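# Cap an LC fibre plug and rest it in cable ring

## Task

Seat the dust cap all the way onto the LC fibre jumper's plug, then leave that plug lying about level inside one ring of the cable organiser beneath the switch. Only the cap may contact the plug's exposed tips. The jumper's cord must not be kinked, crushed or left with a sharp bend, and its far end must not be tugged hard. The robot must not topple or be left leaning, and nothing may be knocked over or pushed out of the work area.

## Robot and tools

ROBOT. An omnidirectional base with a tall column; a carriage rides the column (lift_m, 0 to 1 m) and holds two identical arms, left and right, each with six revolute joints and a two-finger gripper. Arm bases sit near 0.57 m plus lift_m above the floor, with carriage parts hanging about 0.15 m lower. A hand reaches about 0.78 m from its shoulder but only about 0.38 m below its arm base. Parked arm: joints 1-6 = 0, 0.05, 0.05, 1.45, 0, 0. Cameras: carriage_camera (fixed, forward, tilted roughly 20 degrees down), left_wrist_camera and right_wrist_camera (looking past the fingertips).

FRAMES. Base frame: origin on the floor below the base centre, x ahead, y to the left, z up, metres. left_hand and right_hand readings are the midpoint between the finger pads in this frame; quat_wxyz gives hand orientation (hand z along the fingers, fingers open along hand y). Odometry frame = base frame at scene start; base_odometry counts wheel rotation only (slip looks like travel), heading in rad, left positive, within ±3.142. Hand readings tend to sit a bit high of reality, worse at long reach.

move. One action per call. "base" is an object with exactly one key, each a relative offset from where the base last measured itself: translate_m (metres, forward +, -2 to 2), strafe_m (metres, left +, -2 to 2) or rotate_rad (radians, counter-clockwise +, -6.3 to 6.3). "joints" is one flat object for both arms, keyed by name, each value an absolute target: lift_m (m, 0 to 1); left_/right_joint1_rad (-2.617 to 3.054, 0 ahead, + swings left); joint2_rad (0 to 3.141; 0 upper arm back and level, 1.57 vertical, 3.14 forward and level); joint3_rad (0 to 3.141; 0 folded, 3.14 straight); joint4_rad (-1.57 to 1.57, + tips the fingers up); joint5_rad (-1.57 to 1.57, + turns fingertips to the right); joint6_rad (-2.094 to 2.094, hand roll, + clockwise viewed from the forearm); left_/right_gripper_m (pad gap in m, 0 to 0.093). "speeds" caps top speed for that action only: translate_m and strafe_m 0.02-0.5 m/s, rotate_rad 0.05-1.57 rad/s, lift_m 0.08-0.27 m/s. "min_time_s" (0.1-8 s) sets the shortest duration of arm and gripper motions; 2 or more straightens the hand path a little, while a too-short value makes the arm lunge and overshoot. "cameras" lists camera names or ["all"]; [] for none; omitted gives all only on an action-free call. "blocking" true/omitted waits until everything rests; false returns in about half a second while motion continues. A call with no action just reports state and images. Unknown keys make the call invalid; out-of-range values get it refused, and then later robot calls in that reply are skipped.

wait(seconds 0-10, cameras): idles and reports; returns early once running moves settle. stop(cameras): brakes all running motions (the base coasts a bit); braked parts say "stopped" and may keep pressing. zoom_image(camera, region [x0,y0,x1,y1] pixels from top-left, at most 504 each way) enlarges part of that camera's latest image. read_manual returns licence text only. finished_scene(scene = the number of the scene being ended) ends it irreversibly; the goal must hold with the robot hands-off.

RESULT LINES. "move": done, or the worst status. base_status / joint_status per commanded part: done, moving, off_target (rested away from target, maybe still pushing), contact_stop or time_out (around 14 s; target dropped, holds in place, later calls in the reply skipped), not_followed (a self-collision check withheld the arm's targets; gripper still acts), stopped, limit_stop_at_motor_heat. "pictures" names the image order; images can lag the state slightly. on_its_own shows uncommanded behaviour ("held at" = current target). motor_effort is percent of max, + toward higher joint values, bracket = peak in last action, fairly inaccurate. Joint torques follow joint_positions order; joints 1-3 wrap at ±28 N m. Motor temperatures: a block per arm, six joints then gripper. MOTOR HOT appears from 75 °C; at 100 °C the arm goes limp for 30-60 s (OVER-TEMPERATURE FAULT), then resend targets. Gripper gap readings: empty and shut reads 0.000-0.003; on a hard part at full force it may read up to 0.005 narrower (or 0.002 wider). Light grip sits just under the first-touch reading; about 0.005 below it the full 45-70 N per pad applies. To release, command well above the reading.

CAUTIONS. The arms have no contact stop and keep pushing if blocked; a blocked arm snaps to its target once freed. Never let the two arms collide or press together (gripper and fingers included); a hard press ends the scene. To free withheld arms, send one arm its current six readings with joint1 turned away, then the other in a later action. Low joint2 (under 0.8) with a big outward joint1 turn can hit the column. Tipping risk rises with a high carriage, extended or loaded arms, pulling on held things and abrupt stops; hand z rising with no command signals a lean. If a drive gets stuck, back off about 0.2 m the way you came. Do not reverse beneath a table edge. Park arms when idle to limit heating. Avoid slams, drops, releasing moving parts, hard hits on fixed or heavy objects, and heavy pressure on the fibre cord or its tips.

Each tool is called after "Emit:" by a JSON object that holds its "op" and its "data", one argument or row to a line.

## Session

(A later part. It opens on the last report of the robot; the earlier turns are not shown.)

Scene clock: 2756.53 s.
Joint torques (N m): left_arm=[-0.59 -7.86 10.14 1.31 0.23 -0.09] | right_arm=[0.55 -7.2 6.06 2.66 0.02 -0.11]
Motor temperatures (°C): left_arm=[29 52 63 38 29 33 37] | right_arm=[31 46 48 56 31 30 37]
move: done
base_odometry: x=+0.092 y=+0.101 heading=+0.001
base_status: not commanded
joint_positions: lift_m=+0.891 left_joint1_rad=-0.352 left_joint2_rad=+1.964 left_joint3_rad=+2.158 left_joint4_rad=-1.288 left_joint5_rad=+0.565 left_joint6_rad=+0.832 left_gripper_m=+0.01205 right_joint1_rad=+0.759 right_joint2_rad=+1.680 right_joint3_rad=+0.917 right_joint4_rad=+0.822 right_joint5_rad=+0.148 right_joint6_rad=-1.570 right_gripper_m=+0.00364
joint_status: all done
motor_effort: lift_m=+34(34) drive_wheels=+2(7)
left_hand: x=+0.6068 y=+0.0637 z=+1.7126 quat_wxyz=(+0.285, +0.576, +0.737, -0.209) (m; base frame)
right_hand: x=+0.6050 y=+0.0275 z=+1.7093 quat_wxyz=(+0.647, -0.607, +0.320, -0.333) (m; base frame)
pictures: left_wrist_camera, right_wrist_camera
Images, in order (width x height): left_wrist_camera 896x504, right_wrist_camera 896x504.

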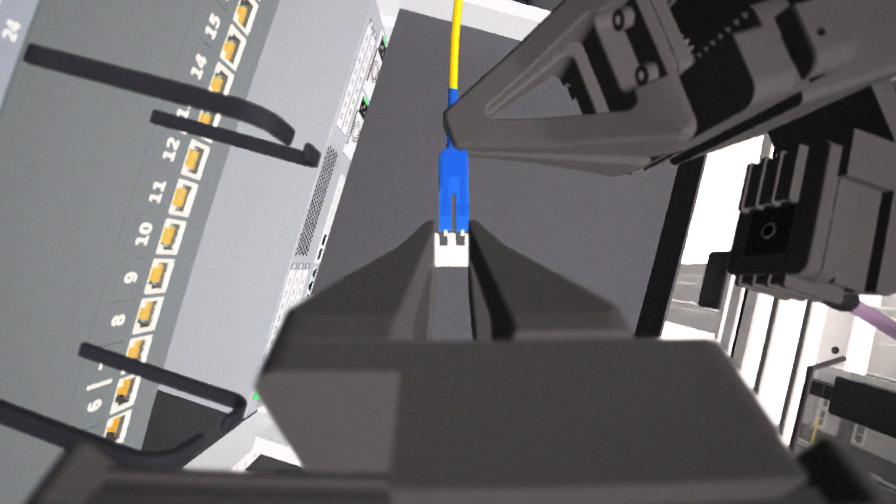

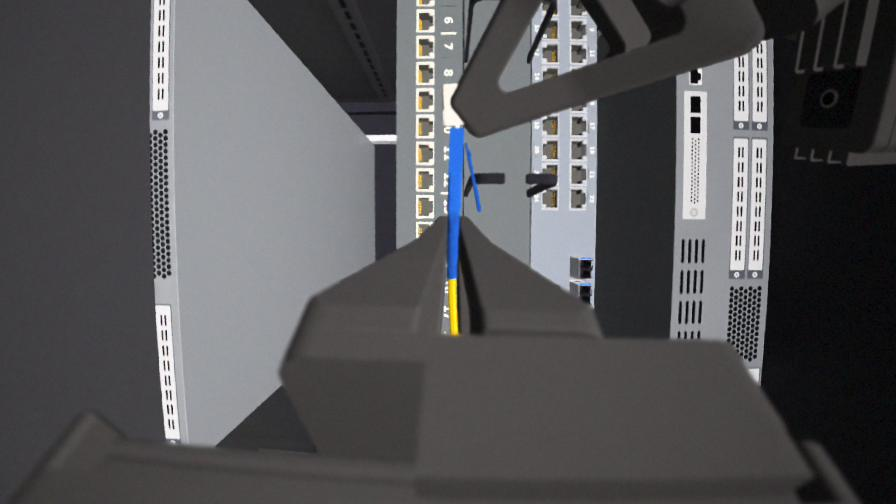

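Emit:
{"op": "move", "data": {
  "cameras": ["left_wrist_camera", "right_wrist_camera"],
  "joints": {"left_joint5_rad": 0.5852, "left_joint3_rad": 2.1948},
  "min_time_s": 1.0
}}

Emit:
{"op": "zoom_image", "data": {
  "camera": "left_wrist_camera",
  "region": [420, 190, 485, 270]
}}

Emit:
{"op": "zoom_image", "data": {
  "camera": "right_wrist_camera",
  "region": [435, 90, 485, 140]
}}

Scene clock: 2797.60 s.
Joint torques (N m): left_arm=[-0.57 -7.88 10.22 1.3 0.49 -0.09] | right_arm=[0.55 -7.21 6.06 2.65 0.02 -0.11]
Motor temperatures (°C): left_arm=[29 52 61 38 29 33 37] | right_arm=[31 46 48 55 31 30 37]
move: done
base_odometry: x=+0.092 y=+0.101 heading=+0.001
base_status: not commanded
joint_positions: lift_m=+0.891 left_joint1_rad=-0.352 left_joint2_rad=+1.964 left_joint3_rad=+2.158 left_joint4_rad=-1.288 left_joint5_rad=+0.571 left_joint6_rad=+0.832 left_gripper_m=+0.01205 right_joint1_rad=+0.759 right_joint2_rad=+1.680 right_joint3_rad=+0.917 right_joint4_rad=+0.822 right_joint5_rad=+0.148 right_joint6_rad=-1.570 right_gripper_m=+0.00364
joint_status: all done
motor_effort: lift_m=+34(34) drive_wheels=+6(6)
left_hand: x=+0.6063 y=+0.0630 z=+1.7130 quat_wxyz=(+0.286, +0.576, +0.736, -0.212) (m; base frame)
right_hand: x=+0.6050 y=+0.0275 z=+1.7093 quat_wxyz=(+0.647, -0.607, +0.320, -0.333) (m; base frame)
pictures: left_wrist_camera, right_wrist_camera
Images, in order (width x height): left_wrist_camera 896x504, right_wrist_camera 896x504.

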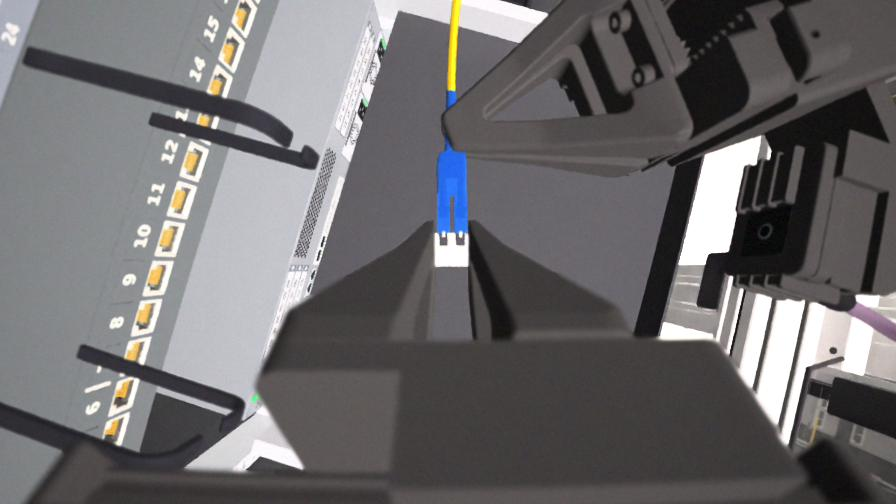

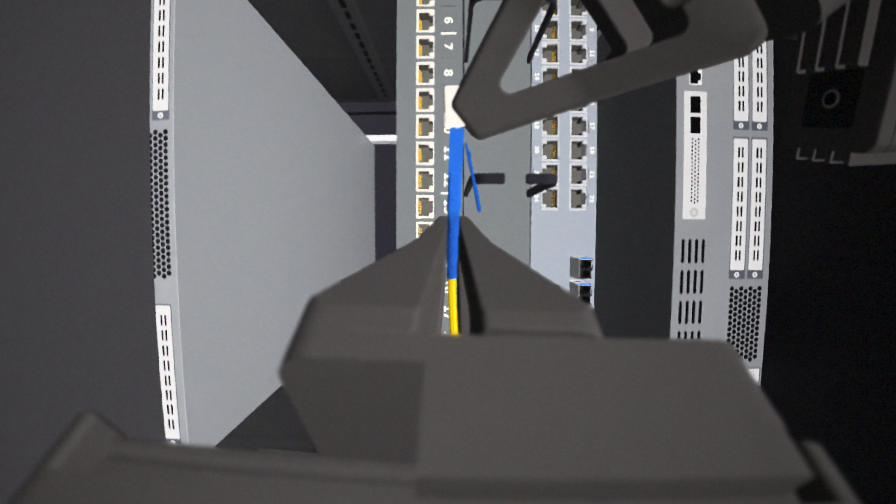

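Scaled by 6.300 from the camera's 896x504 image, which has a finer 1280x720 frame.

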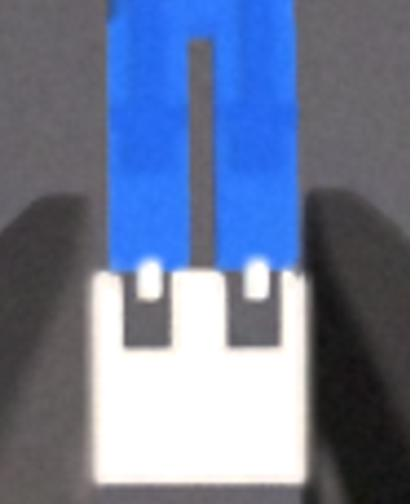

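Scaled by 10.080 from the camera's 896x504 image, which has a finer 1280x720 frame.

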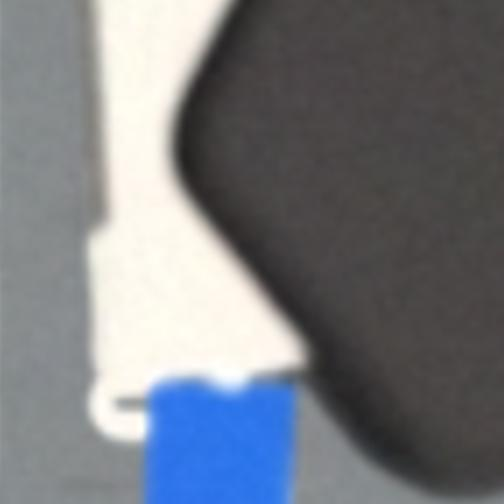

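Emit:
{"op": "move", "data": {
  "cameras": ["left_wrist_camera", "right_wrist_camera"],
  "joints": {"left_joint3_rad": 2.1972},
  "min_time_s": 1.0
}}

Emit:
{"op": "zoom_image", "data": {
  "camera": "left_wrist_camera",
  "region": [420, 190, 485, 270]
}}

Emit:
{"op": "zoom_image", "data": {
  "camera": "right_wrist_camera",
  "region": [435, 90, 485, 140]
}}

Scene clock: 2811.83 s.
Joint torques (N m): left_arm=[-0.57 -7.87 10.48 1.31 0.49 -0.09] | right_arm=[0.59 -7.23 6.08 2.66 0.02 -0.11]
Motor temperatures (°C): left_arm=[29 52 61 38 29 33 37] | right_arm=[31 46 48 55 31 30 37]
move: done
base_odometry: x=+0.092 y=+0.101 heading=+0.001
base_status: not commanded
joint_positions: lift_m=+0.891 left_joint1_rad=-0.352 left_joint2_rad=+1.964 left_joint3_rad=+2.158 left_joint4_rad=-1.288 left_joint5_rad=+0.571 left_joint6_rad=+0.832 left_gripper_m=+0.01205 right_joint1_rad=+0.759 right_joint2_rad=+1.680 right_joint3_rad=+0.917 right_joint4_rad=+0.822 right_joint5_rad=+0.148 right_joint6_rad=-1.570 right_gripper_m=+0.00364
joint_status: all done
motor_effort: lift_m=+34(34) drive_wheels=+8(8)
left_hand: x=+0.6063 y=+0.0630 z=+1.7130 quat_wxyz=(+0.286, +0.576, +0.736, -0.212) (m; base frame)
right_hand: x=+0.6050 y=+0.0275 z=+1.7093 quat_wxyz=(+0.647, -0.607, +0.320, -0.333) (m; base frame)
pictures: left_wrist_camera, right_wrist_camera
Images, in order (width x height): left_wrist_camera 896x504, right_wrist_camera 896x504.

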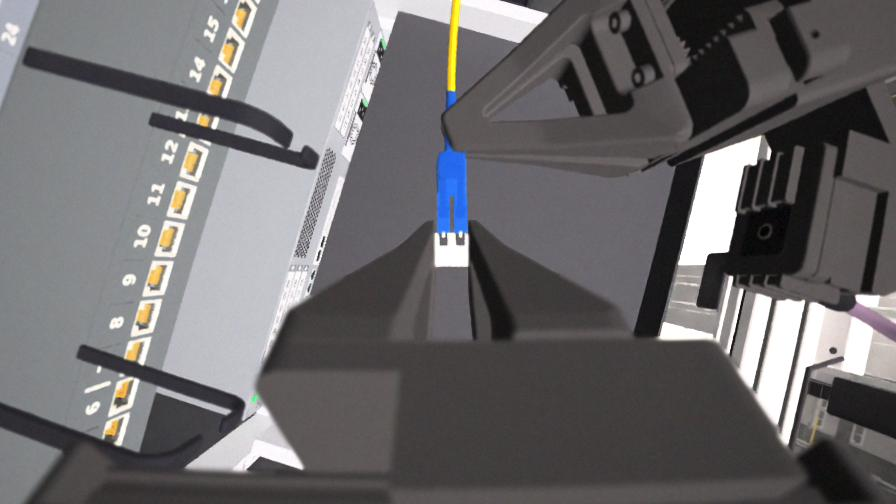

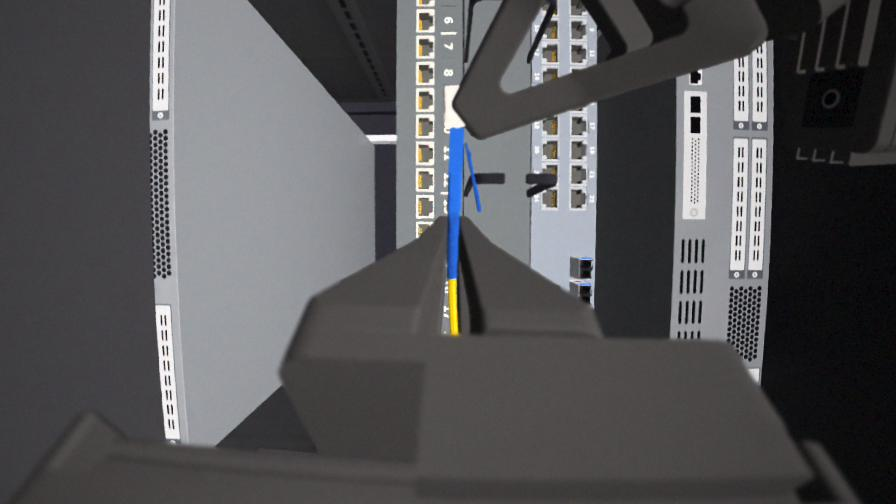

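Scaled by 6.300 from the camera's 896x504 image, which has a finer 1280x720 frame.

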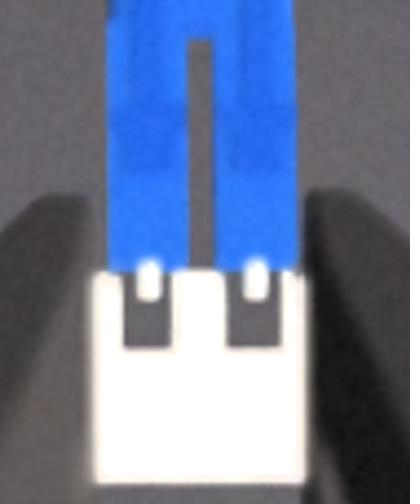

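Scaled by 10.080 from the camera's 896x504 image, which has a finer 1280x720 frame.

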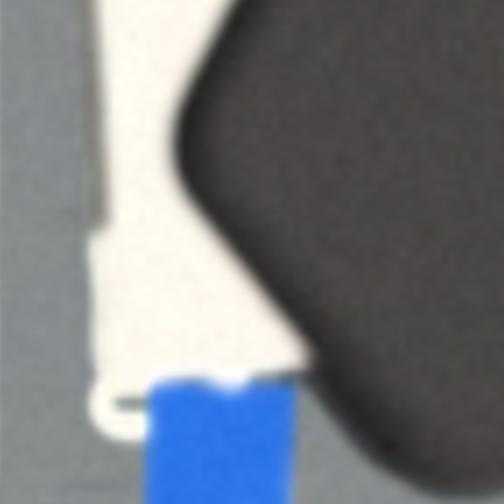

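Emit:
{"op": "move", "data": {
  "cameras": ["left_wrist_camera", "right_wrist_camera"],
  "joints": {"right_joint4_rad": 0.8055},
  "min_time_s": 1.0
}}

Emit:
{"op": "zoom_image", "data": {
  "camera": "left_wrist_camera",
  "region": [420, 190, 485, 270]
}}

Emit:
{"op": "zoom_image", "data": {
  "camera": "right_wrist_camera",
  "region": [435, 90, 485, 140]
}}

Scene clock: 2822.80 s.
Joint torques (N m): left_arm=[-0.58 -7.87 10.47 1.3 0.49 -0.1] | right_arm=[0.58 -7.23 6.05 2.44 0.02 -0.11]
Motor temperatures (°C): left_arm=[29 52 61 38 29 33 37] | right_arm=[31 46 48 55 31 30 37]
move: done
base_odometry: x=+0.092 y=+0.101 heading=+0.001
base_status: not commanded
joint_positions: lift_m=+0.891 left_joint1_rad=-0.352 left_joint2_rad=+1.964 left_joint3_rad=+2.158 left_joint4_rad=-1.288 left_joint5_rad=+0.571 left_joint6_rad=+0.832 left_gripper_m=+0.01205 right_joint1_rad=+0.759 right_joint2_rad=+1.680 right_joint3_rad=+0.917 right_joint4_rad=+0.821 right_joint5_rad=+0.148 right_joint6_rad=-1.570 right_gripper_m=+0.00364
joint_status: all done
motor_effort: lift_m=+34(34) drive_wheels=+3(6)
left_hand: x=+0.6063 y=+0.0630 z=+1.7130 quat_wxyz=(+0.286, +0.576, +0.736, -0.212) (m; base frame)
right_hand: x=+0.6050 y=+0.0275 z=+1.7092 quat_wxyz=(+0.647, -0.607, +0.320, -0.333) (m; base frame)
pictures: left_wrist_camera, right_wrist_camera
Images, in order (width x height): left_wrist_camera 896x504, right_wrist_camera 896x504.

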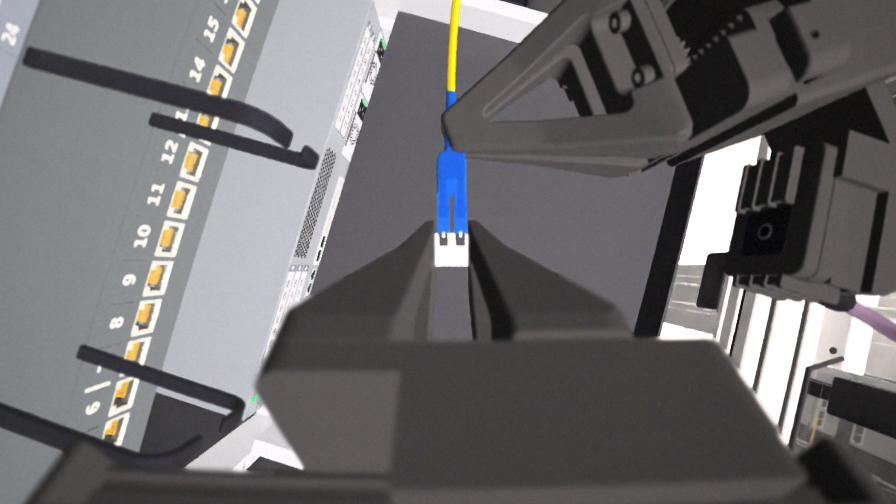

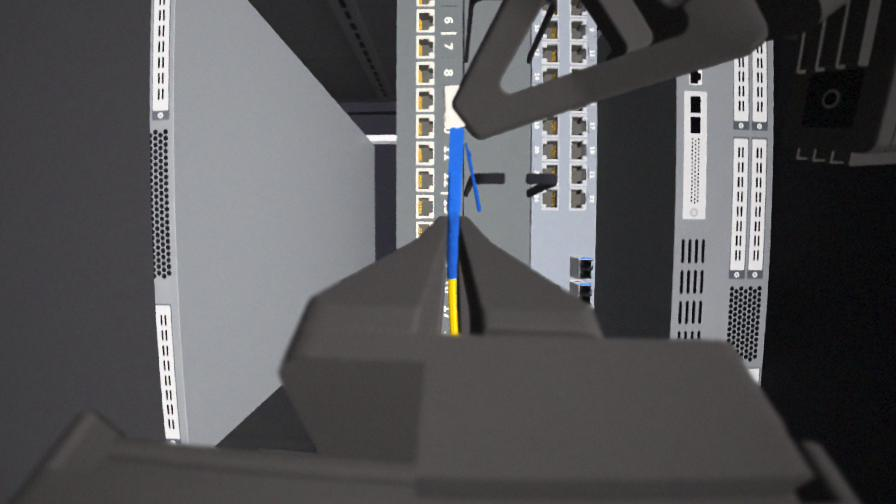

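Scaled by 6.300 from the camera's 896x504 image, which has a finer 1280x720 frame.

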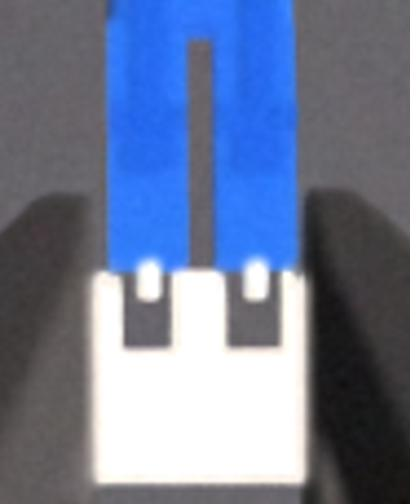

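Scaled by 10.080 from the camera's 896x504 image, which has a finer 1280x720 frame.

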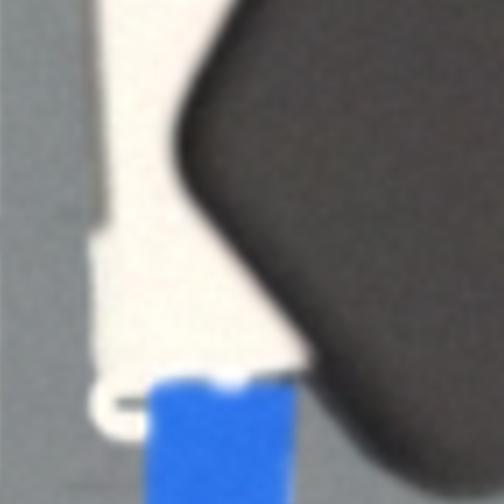

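Emit:
{"op": "move", "data": {
  "cameras": [],
  "joints": {"right_joint4_rad": 0.803},
  "min_time_s": 0.5
}}

Scene clock: 2826.20 s.
Joint torques (N m): left_arm=[-0.57 -7.87 10.45 1.31 0.48 -0.1] | right_arm=[0.61 -7.2 6.06 2.43 0.02 -0.1]
Motor temperatures (°C): left_arm=[29 52 61 38 29 33 37] | right_arm=[31 46 48 55 31 30 37]
move: done
base_odometry: x=+0.092 y=+0.101 heading=+0.001
base_status: not commanded
joint_positions: lift_m=+0.891 left_joint1_rad=-0.352 left_joint2_rad=+1.964 left_joint3_rad=+2.158 left_joint4_rad=-1.288 left_joint5_rad=+0.571 left_joint6_rad=+0.832 left_gripper_m=+0.01205 right_joint1_rad=+0.759 right_joint2_rad=+1.680 right_joint3_rad=+0.917 right_joint4_rad=+0.819 right_joint5_rad=+0.148 right_joint6_rad=-1.570 right_gripper_m=+0.00364
joint_status: all done
motor_effort: lift_m=+34(34) drive_wheels=+5(6)
left_hand: x=+0.6063 y=+0.0630 z=+1.7130 quat_wxyz=(+0.286, +0.576, +0.736, -0.212) (m; base frame)
right_hand: x=+0.6050 y=+0.0275 z=+1.7087 quat_wxyz=(+0.646, -0.608, +0.320, -0.332) (m; base frame)
pictures: none
No camera images: "cameras" was empty.

Emit:
{"op": "move", "data": {
  "cameras": ["left_wrist_camera", "right_wrist_camera"],
  "joints": {"right_joint4_rad": 0.8025},
  "min_time_s": 0.5
}}

Emit:
{"op": "zoom_image", "data": {
  "camera": "left_wrist_camera",
  "region": [420, 190, 485, 270]
}}

Emit:
{"op": "zoom_image", "data": {
  "camera": "right_wrist_camera",
  "region": [435, 90, 485, 140]
}}

Scene clock: 2833.50 s.
Joint torques (N m): left_arm=[-0.57 -7.87 10.43 1.3 0.48 -0.1] | right_arm=[0.58 -7.21 6.05 2.44 0.02 -0.1]
Motor temperatures (°C): left_arm=[29 52 61 38 30 33 37] | right_arm=[31 46 48 55 31 30 37]
move: done
base_odometry: x=+0.092 y=+0.101 heading=+0.001
base_status: not commanded
joint_positions: lift_m=+0.891 left_joint1_rad=-0.352 left_joint2_rad=+1.964 left_joint3_rad=+2.158 left_joint4_rad=-1.288 left_joint5_rad=+0.571 left_joint6_rad=+0.832 left_gripper_m=+0.01205 right_joint1_rad=+0.759 right_joint2_rad=+1.680 right_joint3_rad=+0.917 right_joint4_rad=+0.819 right_joint5_rad=+0.148 right_joint6_rad=-1.570 right_gripper_m=+0.00364
joint_status: all done
motor_effort: lift_m=+34(34) drive_wheels=+2(6)
left_hand: x=+0.6063 y=+0.0630 z=+1.7130 quat_wxyz=(+0.286, +0.576, +0.736, -0.212) (m; base frame)
right_hand: x=+0.6050 y=+0.0275 z=+1.7086 quat_wxyz=(+0.646, -0.608, +0.320, -0.332) (m; base frame)
pictures: left_wrist_camera, right_wrist_camera
Images, in order (width x height): left_wrist_camera 896x504, right_wrist_camera 896x504.

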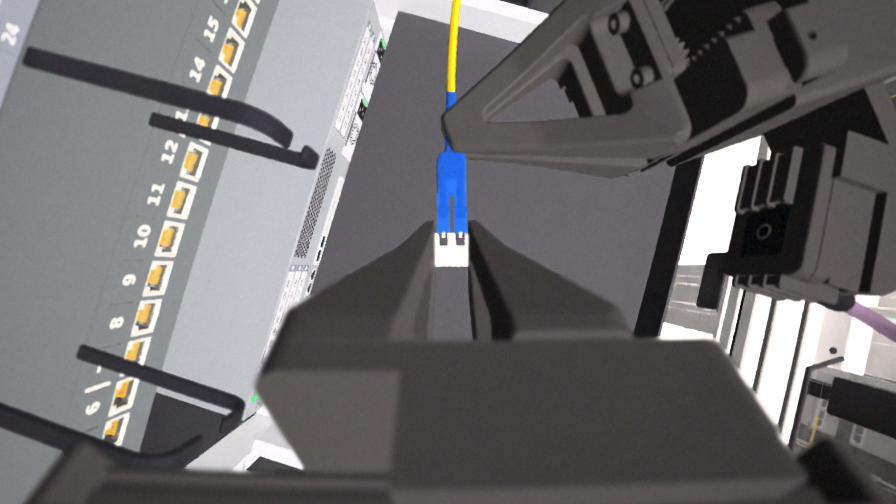

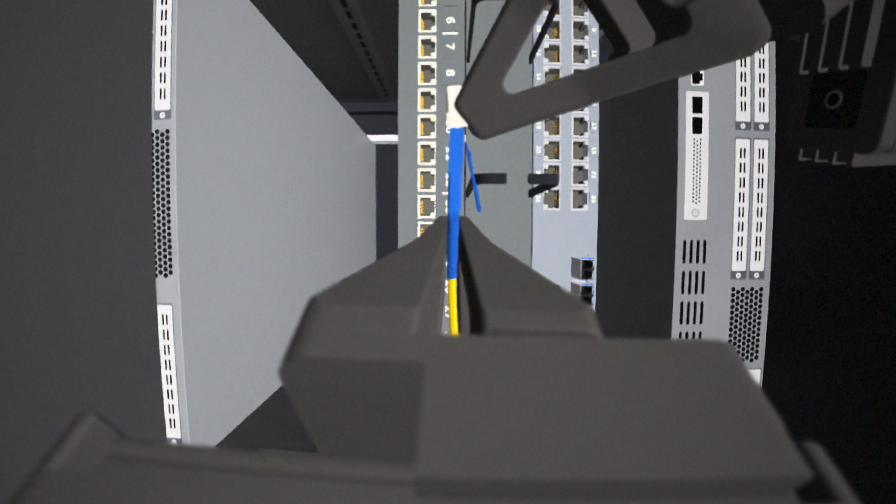

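Scaled by 6.300 from the camera's 896x504 image, which has a finer 1280x720 frame.

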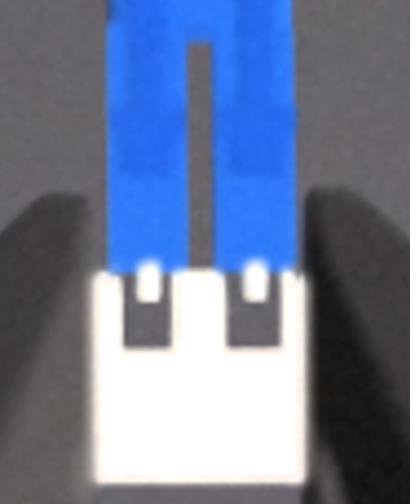

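Scaled by 10.080 from the camera's 896x504 image, which has a finer 1280x720 frame.

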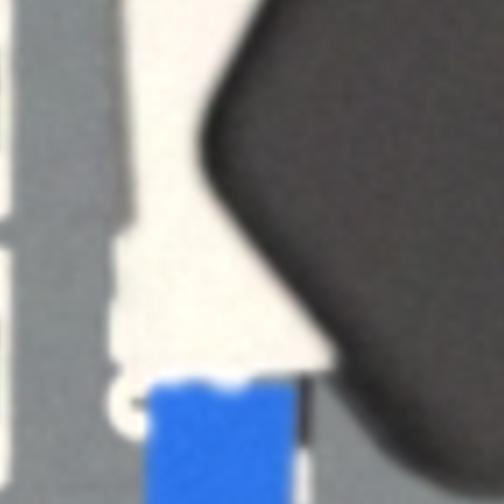

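Emit:
{"op": "move", "data": {
  "cameras": ["left_wrist_camera", "right_wrist_camera"],
  "joints": {"left_joint1_rad": -0.3688, "left_joint2_rad": 1.9883, "left_joint3_rad": 2.2047, "left_joint5_rad": 0.5494},
  "min_time_s": 2
}}

Emit:
{"op": "zoom_image", "data": {
  "camera": "left_wrist_camera",
  "region": [420, 190, 485, 270]
}}

Emit:
{"op": "zoom_image", "data": {
  "camera": "right_wrist_camera",
  "region": [435, 90, 485, 140]
}}

Scene clock: 2845.50 s.
Joint torques (N m): left_arm=[-0.65 -7.83 10.17 1.31 0.23 -0.1] | right_arm=[0.59 -7.19 6.05 2.46 -0.01 -0.11]
Motor temperatures (°C): left_arm=[29 52 62 38 30 33 37] | right_arm=[31 45 48 56 31 30 37]
move: done
base_odometry: x=+0.092 y=+0.101 heading=+0.001
base_status: not commanded
joint_positions: lift_m=+0.891 left_joint1_rad=-0.360 left_joint2_rad=+1.972 left_joint3_rad=+2.169 left_joint4_rad=-1.288 left_joint5_rad=+0.562 left_joint6_rad=+0.832 left_gripper_m=+0.01205 right_joint1_rad=+0.759 right_joint2_rad=+1.680 right_joint3_rad=+0.917 right_joint4_rad=+0.817 right_joint5_rad=+0.150 right_joint6_rad=-1.570 right_gripper_m=+0.00364
joint_status: all done
motor_effort: lift_m=+34(34) drive_wheels=+6(8)
left_hand: x=+0.6073 y=+0.0603 z=+1.7124 quat_wxyz=(+0.285, +0.578, +0.735, -0.208) (m; base frame)
right_hand: x=+0.6053 y=+0.0272 z=+1.7082 quat_wxyz=(+0.645, -0.609, +0.321, -0.333) (m; base frame)
pictures: left_wrist_camera, right_wrist_camera
Images, in order (width x height): left_wrist_camera 896x504, right_wrist_camera 896x504.

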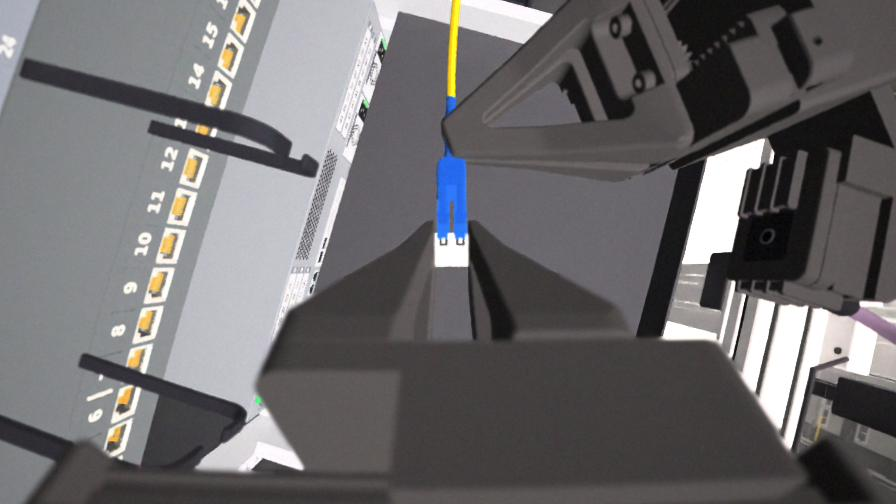

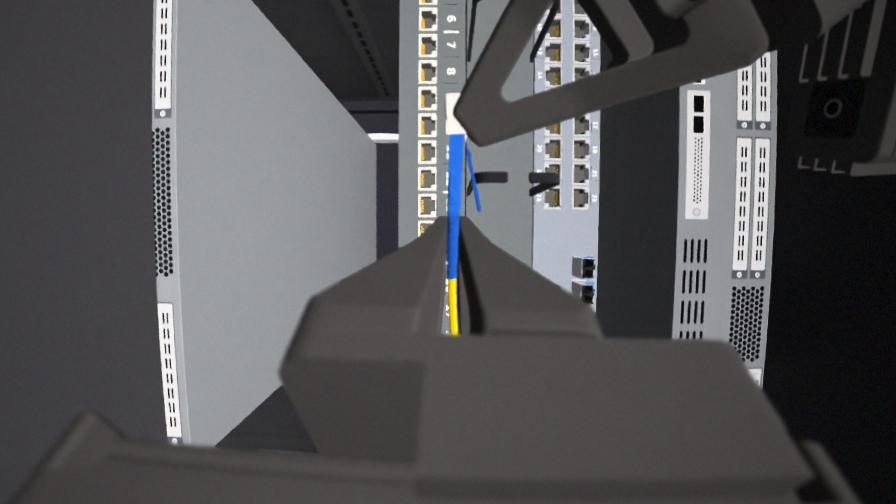

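Scaled by 6.300 from the camera's 896x504 image, which has a finer 1280x720 frame.

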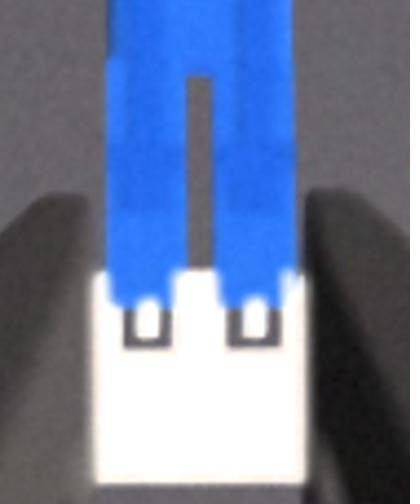

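Scaled by 10.080 from the camera's 896x504 image, which has a finer 1280x720 frame.

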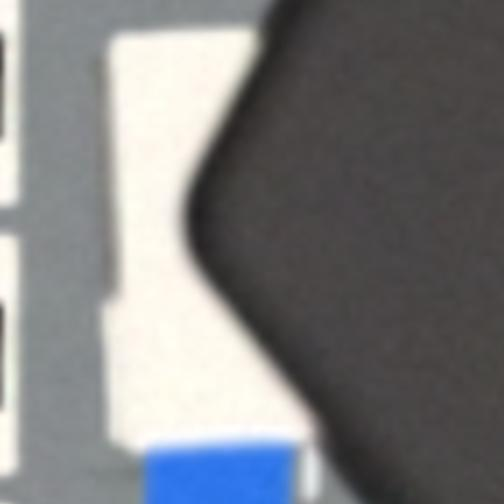

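Emit:
{"op": "move", "data": {
  "cameras": ["left_wrist_camera", "right_wrist_camera"],
  "joints": {"left_joint1_rad": -0.3768, "left_joint2_rad": 1.9954, "left_joint3_rad": 2.2159, "left_joint5_rad": 0.5414},
  "min_time_s": 2
}}

Emit:
{"op": "zoom_image", "data": {
  "camera": "left_wrist_camera",
  "region": [420, 190, 485, 270]
}}

Emit:
{"op": "zoom_image", "data": {
  "camera": "right_wrist_camera",
  "region": [435, 90, 485, 140]
}}

Scene clock: 2895.43 s.
Joint torques (N m): left_arm=[-0.79 -7.84 10.21 1.32 0.27 -0.09] | right_arm=[0.57 -7.23 6.05 2.48 -0.08 -0.1]
Motor temperatures (°C): left_arm=[29 55 63 38 29 33 37] | right_arm=[31 45 48 57 31 30 37]
move: done
base_odometry: x=+0.092 y=+0.101 heading=+0.001
base_status: not commanded
joint_positions: lift_m=+0.891 left_joint1_rad=-0.366 left_joint2_rad=+1.978 left_joint3_rad=+2.180 left_joint4_rad=-1.288 left_joint5_rad=+0.550 left_joint6_rad=+0.832 left_gripper_m=+0.01205 right_joint1_rad=+0.759 right_joint2_rad=+1.680 right_joint3_rad=+0.917 right_joint4_rad=+0.816 right_joint5_rad=+0.157 right_joint6_rad=-1.570 right_gripper_m=+0.00364
joint_status: all done
motor_effort: lift_m=+34(34) drive_wheels=+5(7)
left_hand: x=+0.6086 y=+0.0585 z=+1.7120 quat_wxyz=(+0.285, +0.581, +0.735, -0.203) (m; base frame)
right_hand: x=+0.6060 y=+0.0262 z=+1.7078 quat_wxyz=(+0.643, -0.608, +0.324, -0.335) (m; base frame)
pictures: left_wrist_camera, right_wrist_camera
Images, in order (width x height): left_wrist_camera 896x504, right_wrist_camera 896x504.

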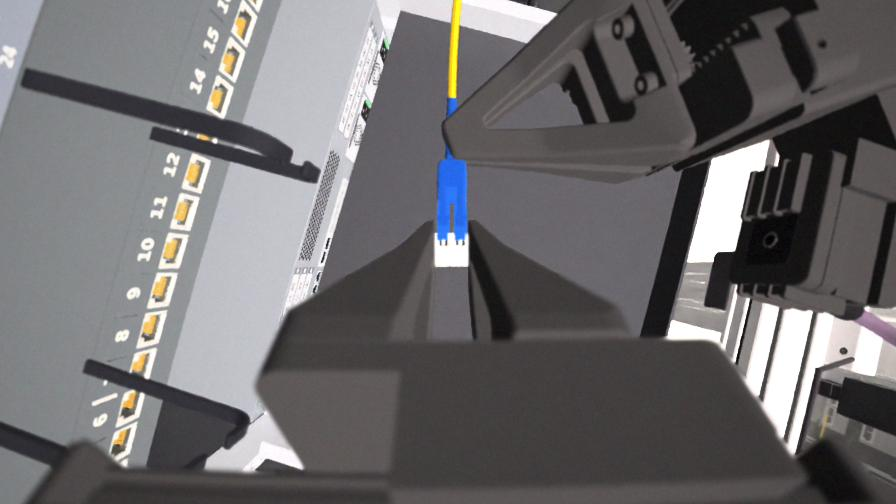

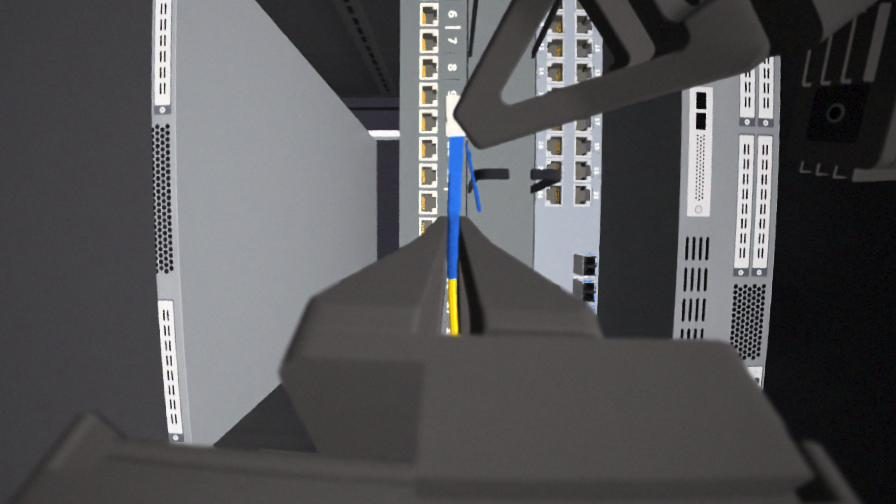

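Scaled by 6.300 from the camera's 896x504 image, which has a finer 1280x720 frame.

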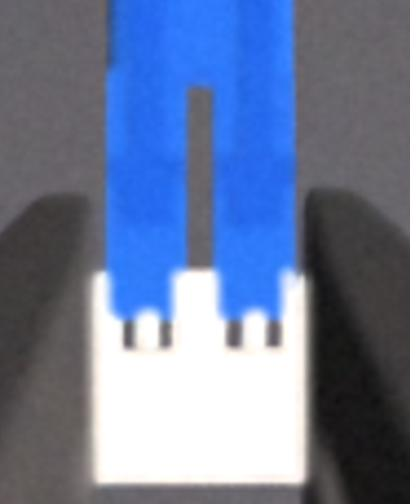

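Scaled by 10.080 from the camera's 896x504 image, which has a finer 1280x720 frame.

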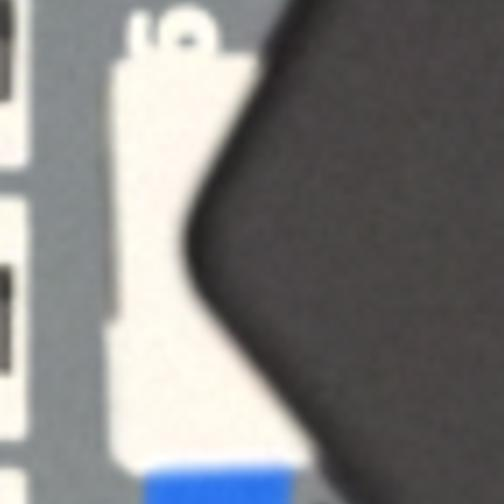

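Emit:
{"op": "zoom_image", "data": {
  "camera": "left_wrist_camera",
  "region": [430, 220, 475, 265]
}}

Emit:
{"op": "move", "data": {
  "cameras": ["carriage_camera"]
}}

Emit:
{"op": "zoom_image", "data": {
  "camera": "carriage_camera",
  "region": [400, 230, 520, 350]
}}

Scaled by 11.200 from the camera's 896x504 image, which has a finer 1280x720 frame.

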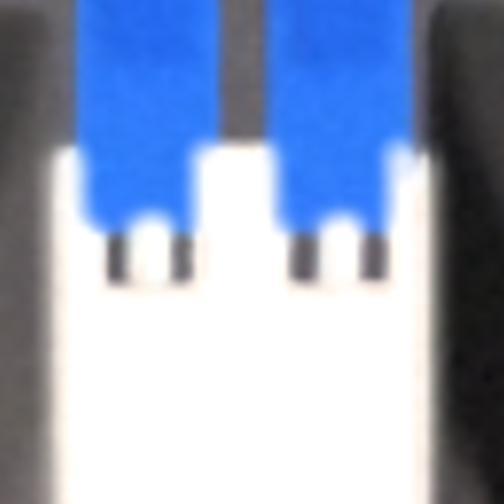

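Scene clock: 2920.53 s.
Joint torques (N m): left_arm=[-0.79 -7.84 10.22 1.32 0.27 -0.09] | right_arm=[0.57 -7.23 6.05 2.48 -0.08 -0.1]
Motor temperatures (°C): left_arm=[29 55 65 38 29 33 37] | right_arm=[31 45 47 57 31 30 37]
base_odometry: x=+0.092 y=+0.101 heading=+0.001
base_status: not commanded
joint_positions: lift_m=+0.891 left_joint1_rad=-0.366 left_joint2_rad=+1.978 left_joint3_rad=+2.180 left_joint4_rad=-1.288 left_joint5_rad=+0.550 left_joint6_rad=+0.832 left_gripper_m=+0.01205 right_joint1_rad=+0.759 right_joint2_rad=+1.680 right_joint3_rad=+0.917 right_joint4_rad=+0.816 right_joint5_rad=+0.157 right_joint6_rad=-1.570 right_gripper_m=+0.00364
joint_status: all done
motor_effort: lift_m=+34(34) drive_wheels=+2(7)
left_hand: x=+0.6086 y=+0.0585 z=+1.7120 quat_wxyz=(+0.285, +0.581, +0.735, -0.203) (m; base frame)
right_hand: x=+0.6060 y=+0.0262 z=+1.7078 quat_wxyz=(+0.643, -0.608, +0.324, -0.335) (m; base frame)
pictures: carriage_camera
Images, in order (width x height): carriage_camera 896x504.

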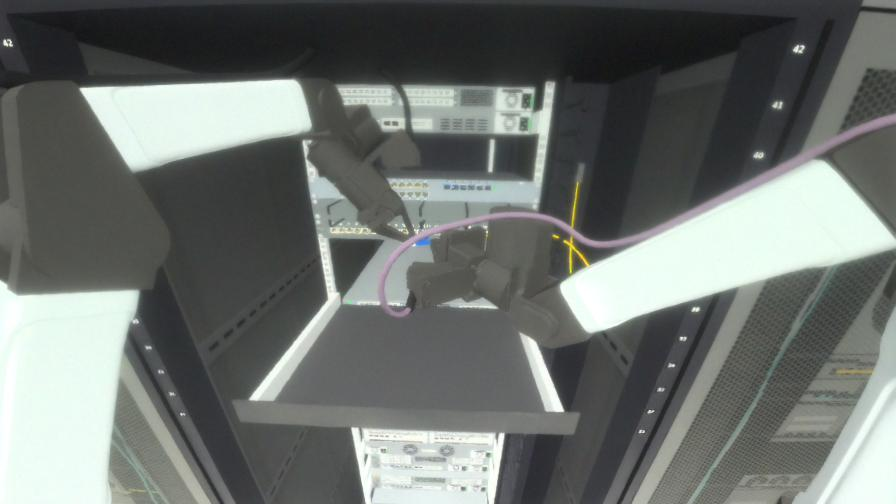

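Scaled by 4.200 from the camera's 896x504 image, which has a finer 1280x720 frame.

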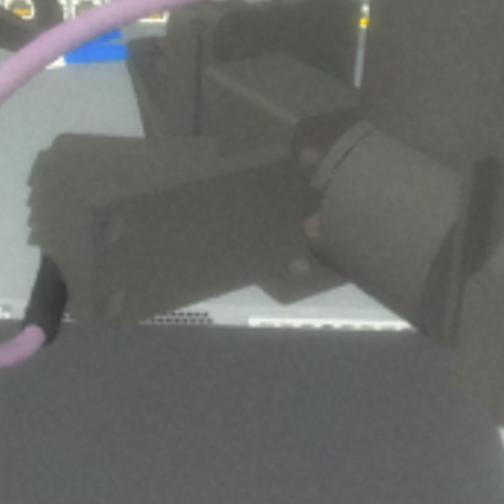

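Emit:
{"op": "move", "data": {
  "cameras": ["left_wrist_camera", "right_wrist_camera"],
  "joints": {"left_joint1_rad": -0.3821, "left_joint2_rad": 2.0001, "left_joint3_rad": 2.2234, "left_joint5_rad": 0.5361, "right_joint5_rad": 0.12},
  "min_time_s": 2
}}

Emit:
{"op": "zoom_image", "data": {
  "camera": "left_wrist_camera",
  "region": [420, 190, 485, 270]
}}

Emit:
{"op": "zoom_image", "data": {
  "camera": "right_wrist_camera",
  "region": [435, 90, 485, 140]
}}

Scene clock: 2949.53 s.
Joint torques (N m): left_arm=[-0.92 -7.77 10.3 1.35 0.26 -0.1] | right_arm=[0.58 -7.2 6.05 2.49 -0.39 -0.1]
Motor temperatures (°C): left_arm=[29 55 66 38 29 33 37] | right_arm=[31 45 47 57 31 30 37]
move: off_target
base_odometry: x=+0.092 y=+0.101 heading=+0.001
base_status: not commanded
joint_positions: lift_m=+0.891 left_joint1_rad=-0.370 left_joint2_rad=+1.982 left_joint3_rad=+2.186 left_joint4_rad=-1.290 left_joint5_rad=+0.544 left_joint6_rad=+0.832 left_gripper_m=+0.01205 right_joint1_rad=+0.759 right_joint2_rad=+1.680 right_joint3_rad=+0.917 right_joint4_rad=+0.814 right_joint5_rad=+0.156 right_joint6_rad=-1.570 right_gripper_m=+0.00364
joint_status: right_joint5_rad off_target (ended at +0.157, target +0.120); the others done
motor_effort: lift_m=+34(34) drive_wheels=+1(7)
left_hand: x=+0.6089 y=+0.0577 z=+1.7117 quat_wxyz=(+0.285, +0.582, +0.735, -0.201) (m; base frame)
right_hand: x=+0.6059 y=+0.0264 z=+1.7076 quat_wxyz=(+0.643, -0.608, +0.323, -0.334) (m; base frame)
pictures: left_wrist_camera, right_wrist_camera
Images, in order (width x height): left_wrist_camera 896x504, right_wrist_camera 896x504.

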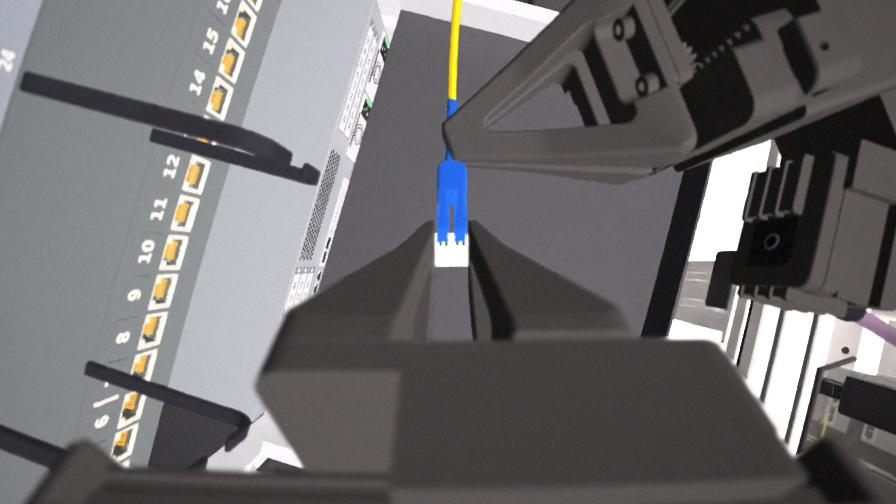

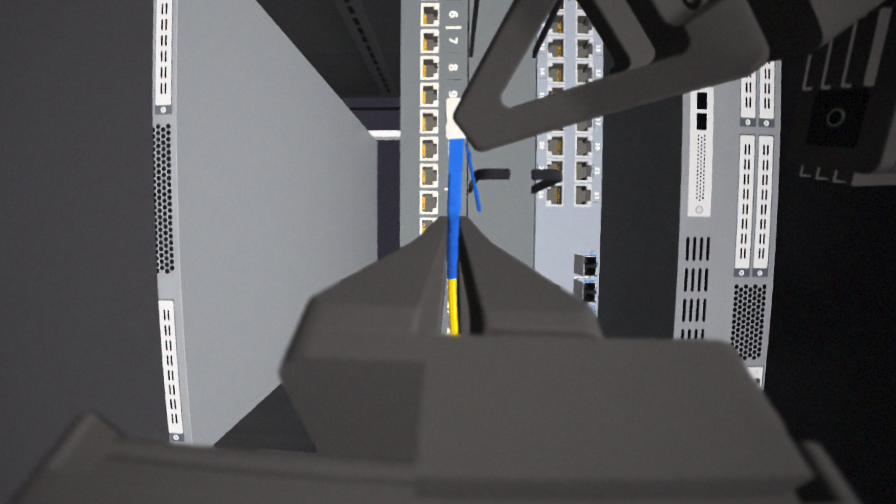

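Scaled by 6.300 from the camera's 896x504 image, which has a finer 1280x720 frame.

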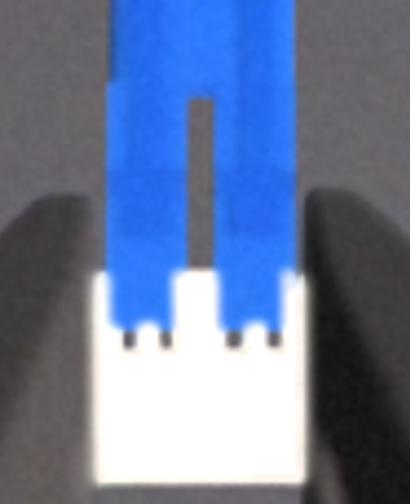

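Scaled by 10.080 from the camera's 896x504 image, which has a finer 1280x720 frame.

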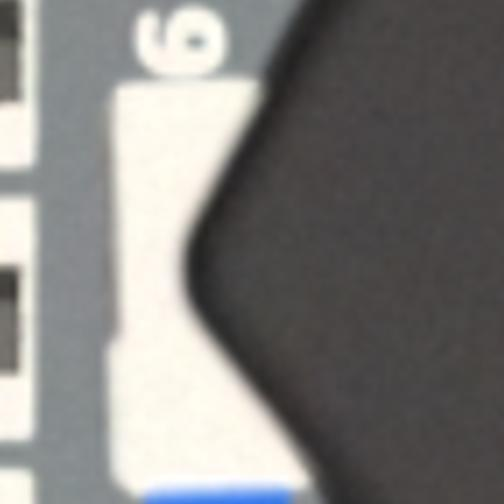

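Emit:
{"op": "move", "data": {
  "cameras": ["left_wrist_camera", "right_wrist_camera"],
  "joints": {"left_joint1_rad": -0.3928, "left_joint2_rad": 2.0096, "left_joint3_rad": 2.2388, "left_joint5_rad": 0.5254, "right_joint5_rad": 0.10},
  "min_time_s": 3
}}

Emit:
{"op": "zoom_image", "data": {
  "camera": "left_wrist_camera",
  "region": [420, 190, 485, 270]
}}

Emit:
{"op": "zoom_image", "data": {
  "camera": "right_wrist_camera",
  "region": [435, 90, 485, 140]
}}

Scene clock: 2962.27 s.
Joint torques (N m): left_arm=[-1.2 -7.71 10.24 1.47 0.33 -0.09] | right_arm=[0.57 -7.21 6.05 2.53 -0.58 -0.1]
Motor temperatures (°C): left_arm=[29 55 65 38 29 33 37] | right_arm=[31 45 47 58 31 30 37]
move: off_target
base_odometry: x=+0.092 y=+0.101 heading=+0.001
base_status: not commanded
joint_positions: lift_m=+0.891 left_joint1_rad=-0.377 left_joint2_rad=+1.990 left_joint3_rad=+2.202 left_joint4_rad=-1.302 left_joint5_rad=+0.525 left_joint6_rad=+0.832 left_gripper_m=+0.01205 right_joint1_rad=+0.759 right_joint2_rad=+1.680 right_joint3_rad=+0.917 right_joint4_rad=+0.812 right_joint5_rad=+0.155 right_joint6_rad=-1.570 right_gripper_m=+0.00364
joint_status: right_joint5_rad off_target (ended at +0.155, target +0.100); the others done
motor_effort: lift_m=+34(34) drive_wheels=-1(7)
left_hand: x=+0.6091 y=+0.0570 z=+1.7109 quat_wxyz=(+0.281, +0.584, +0.736, -0.194) (m; base frame)
right_hand: x=+0.6058 y=+0.0266 z=+1.7069 quat_wxyz=(+0.642, -0.610, +0.323, -0.334) (m; base frame)
pictures: left_wrist_camera, right_wrist_camera
Images, in order (width x height): left_wrist_camera 896x504, right_wrist_camera 896x504.

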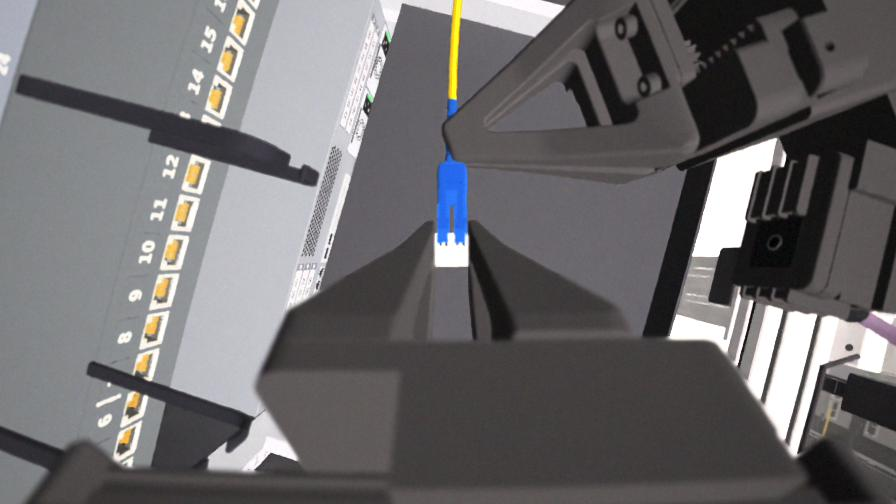

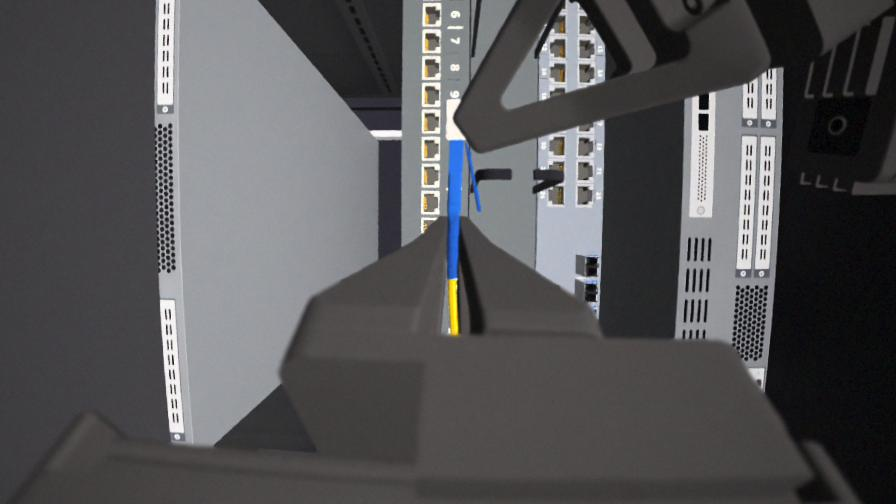

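Scaled by 6.300 from the camera's 896x504 image, which has a finer 1280x720 frame.

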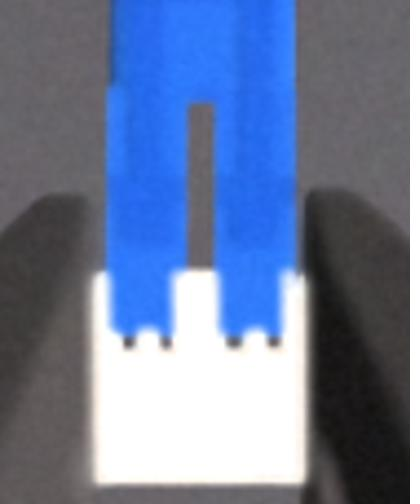

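Scaled by 10.080 from the camera's 896x504 image, which has a finer 1280x720 frame.

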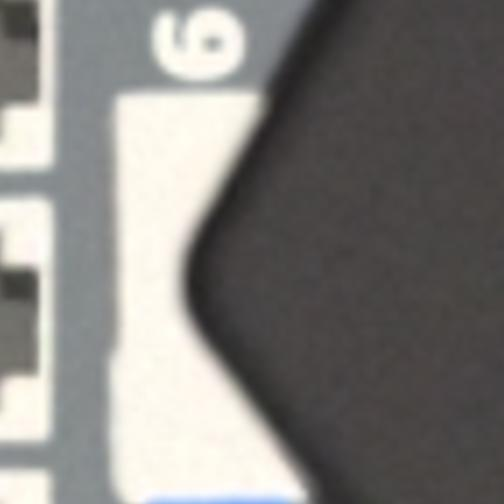

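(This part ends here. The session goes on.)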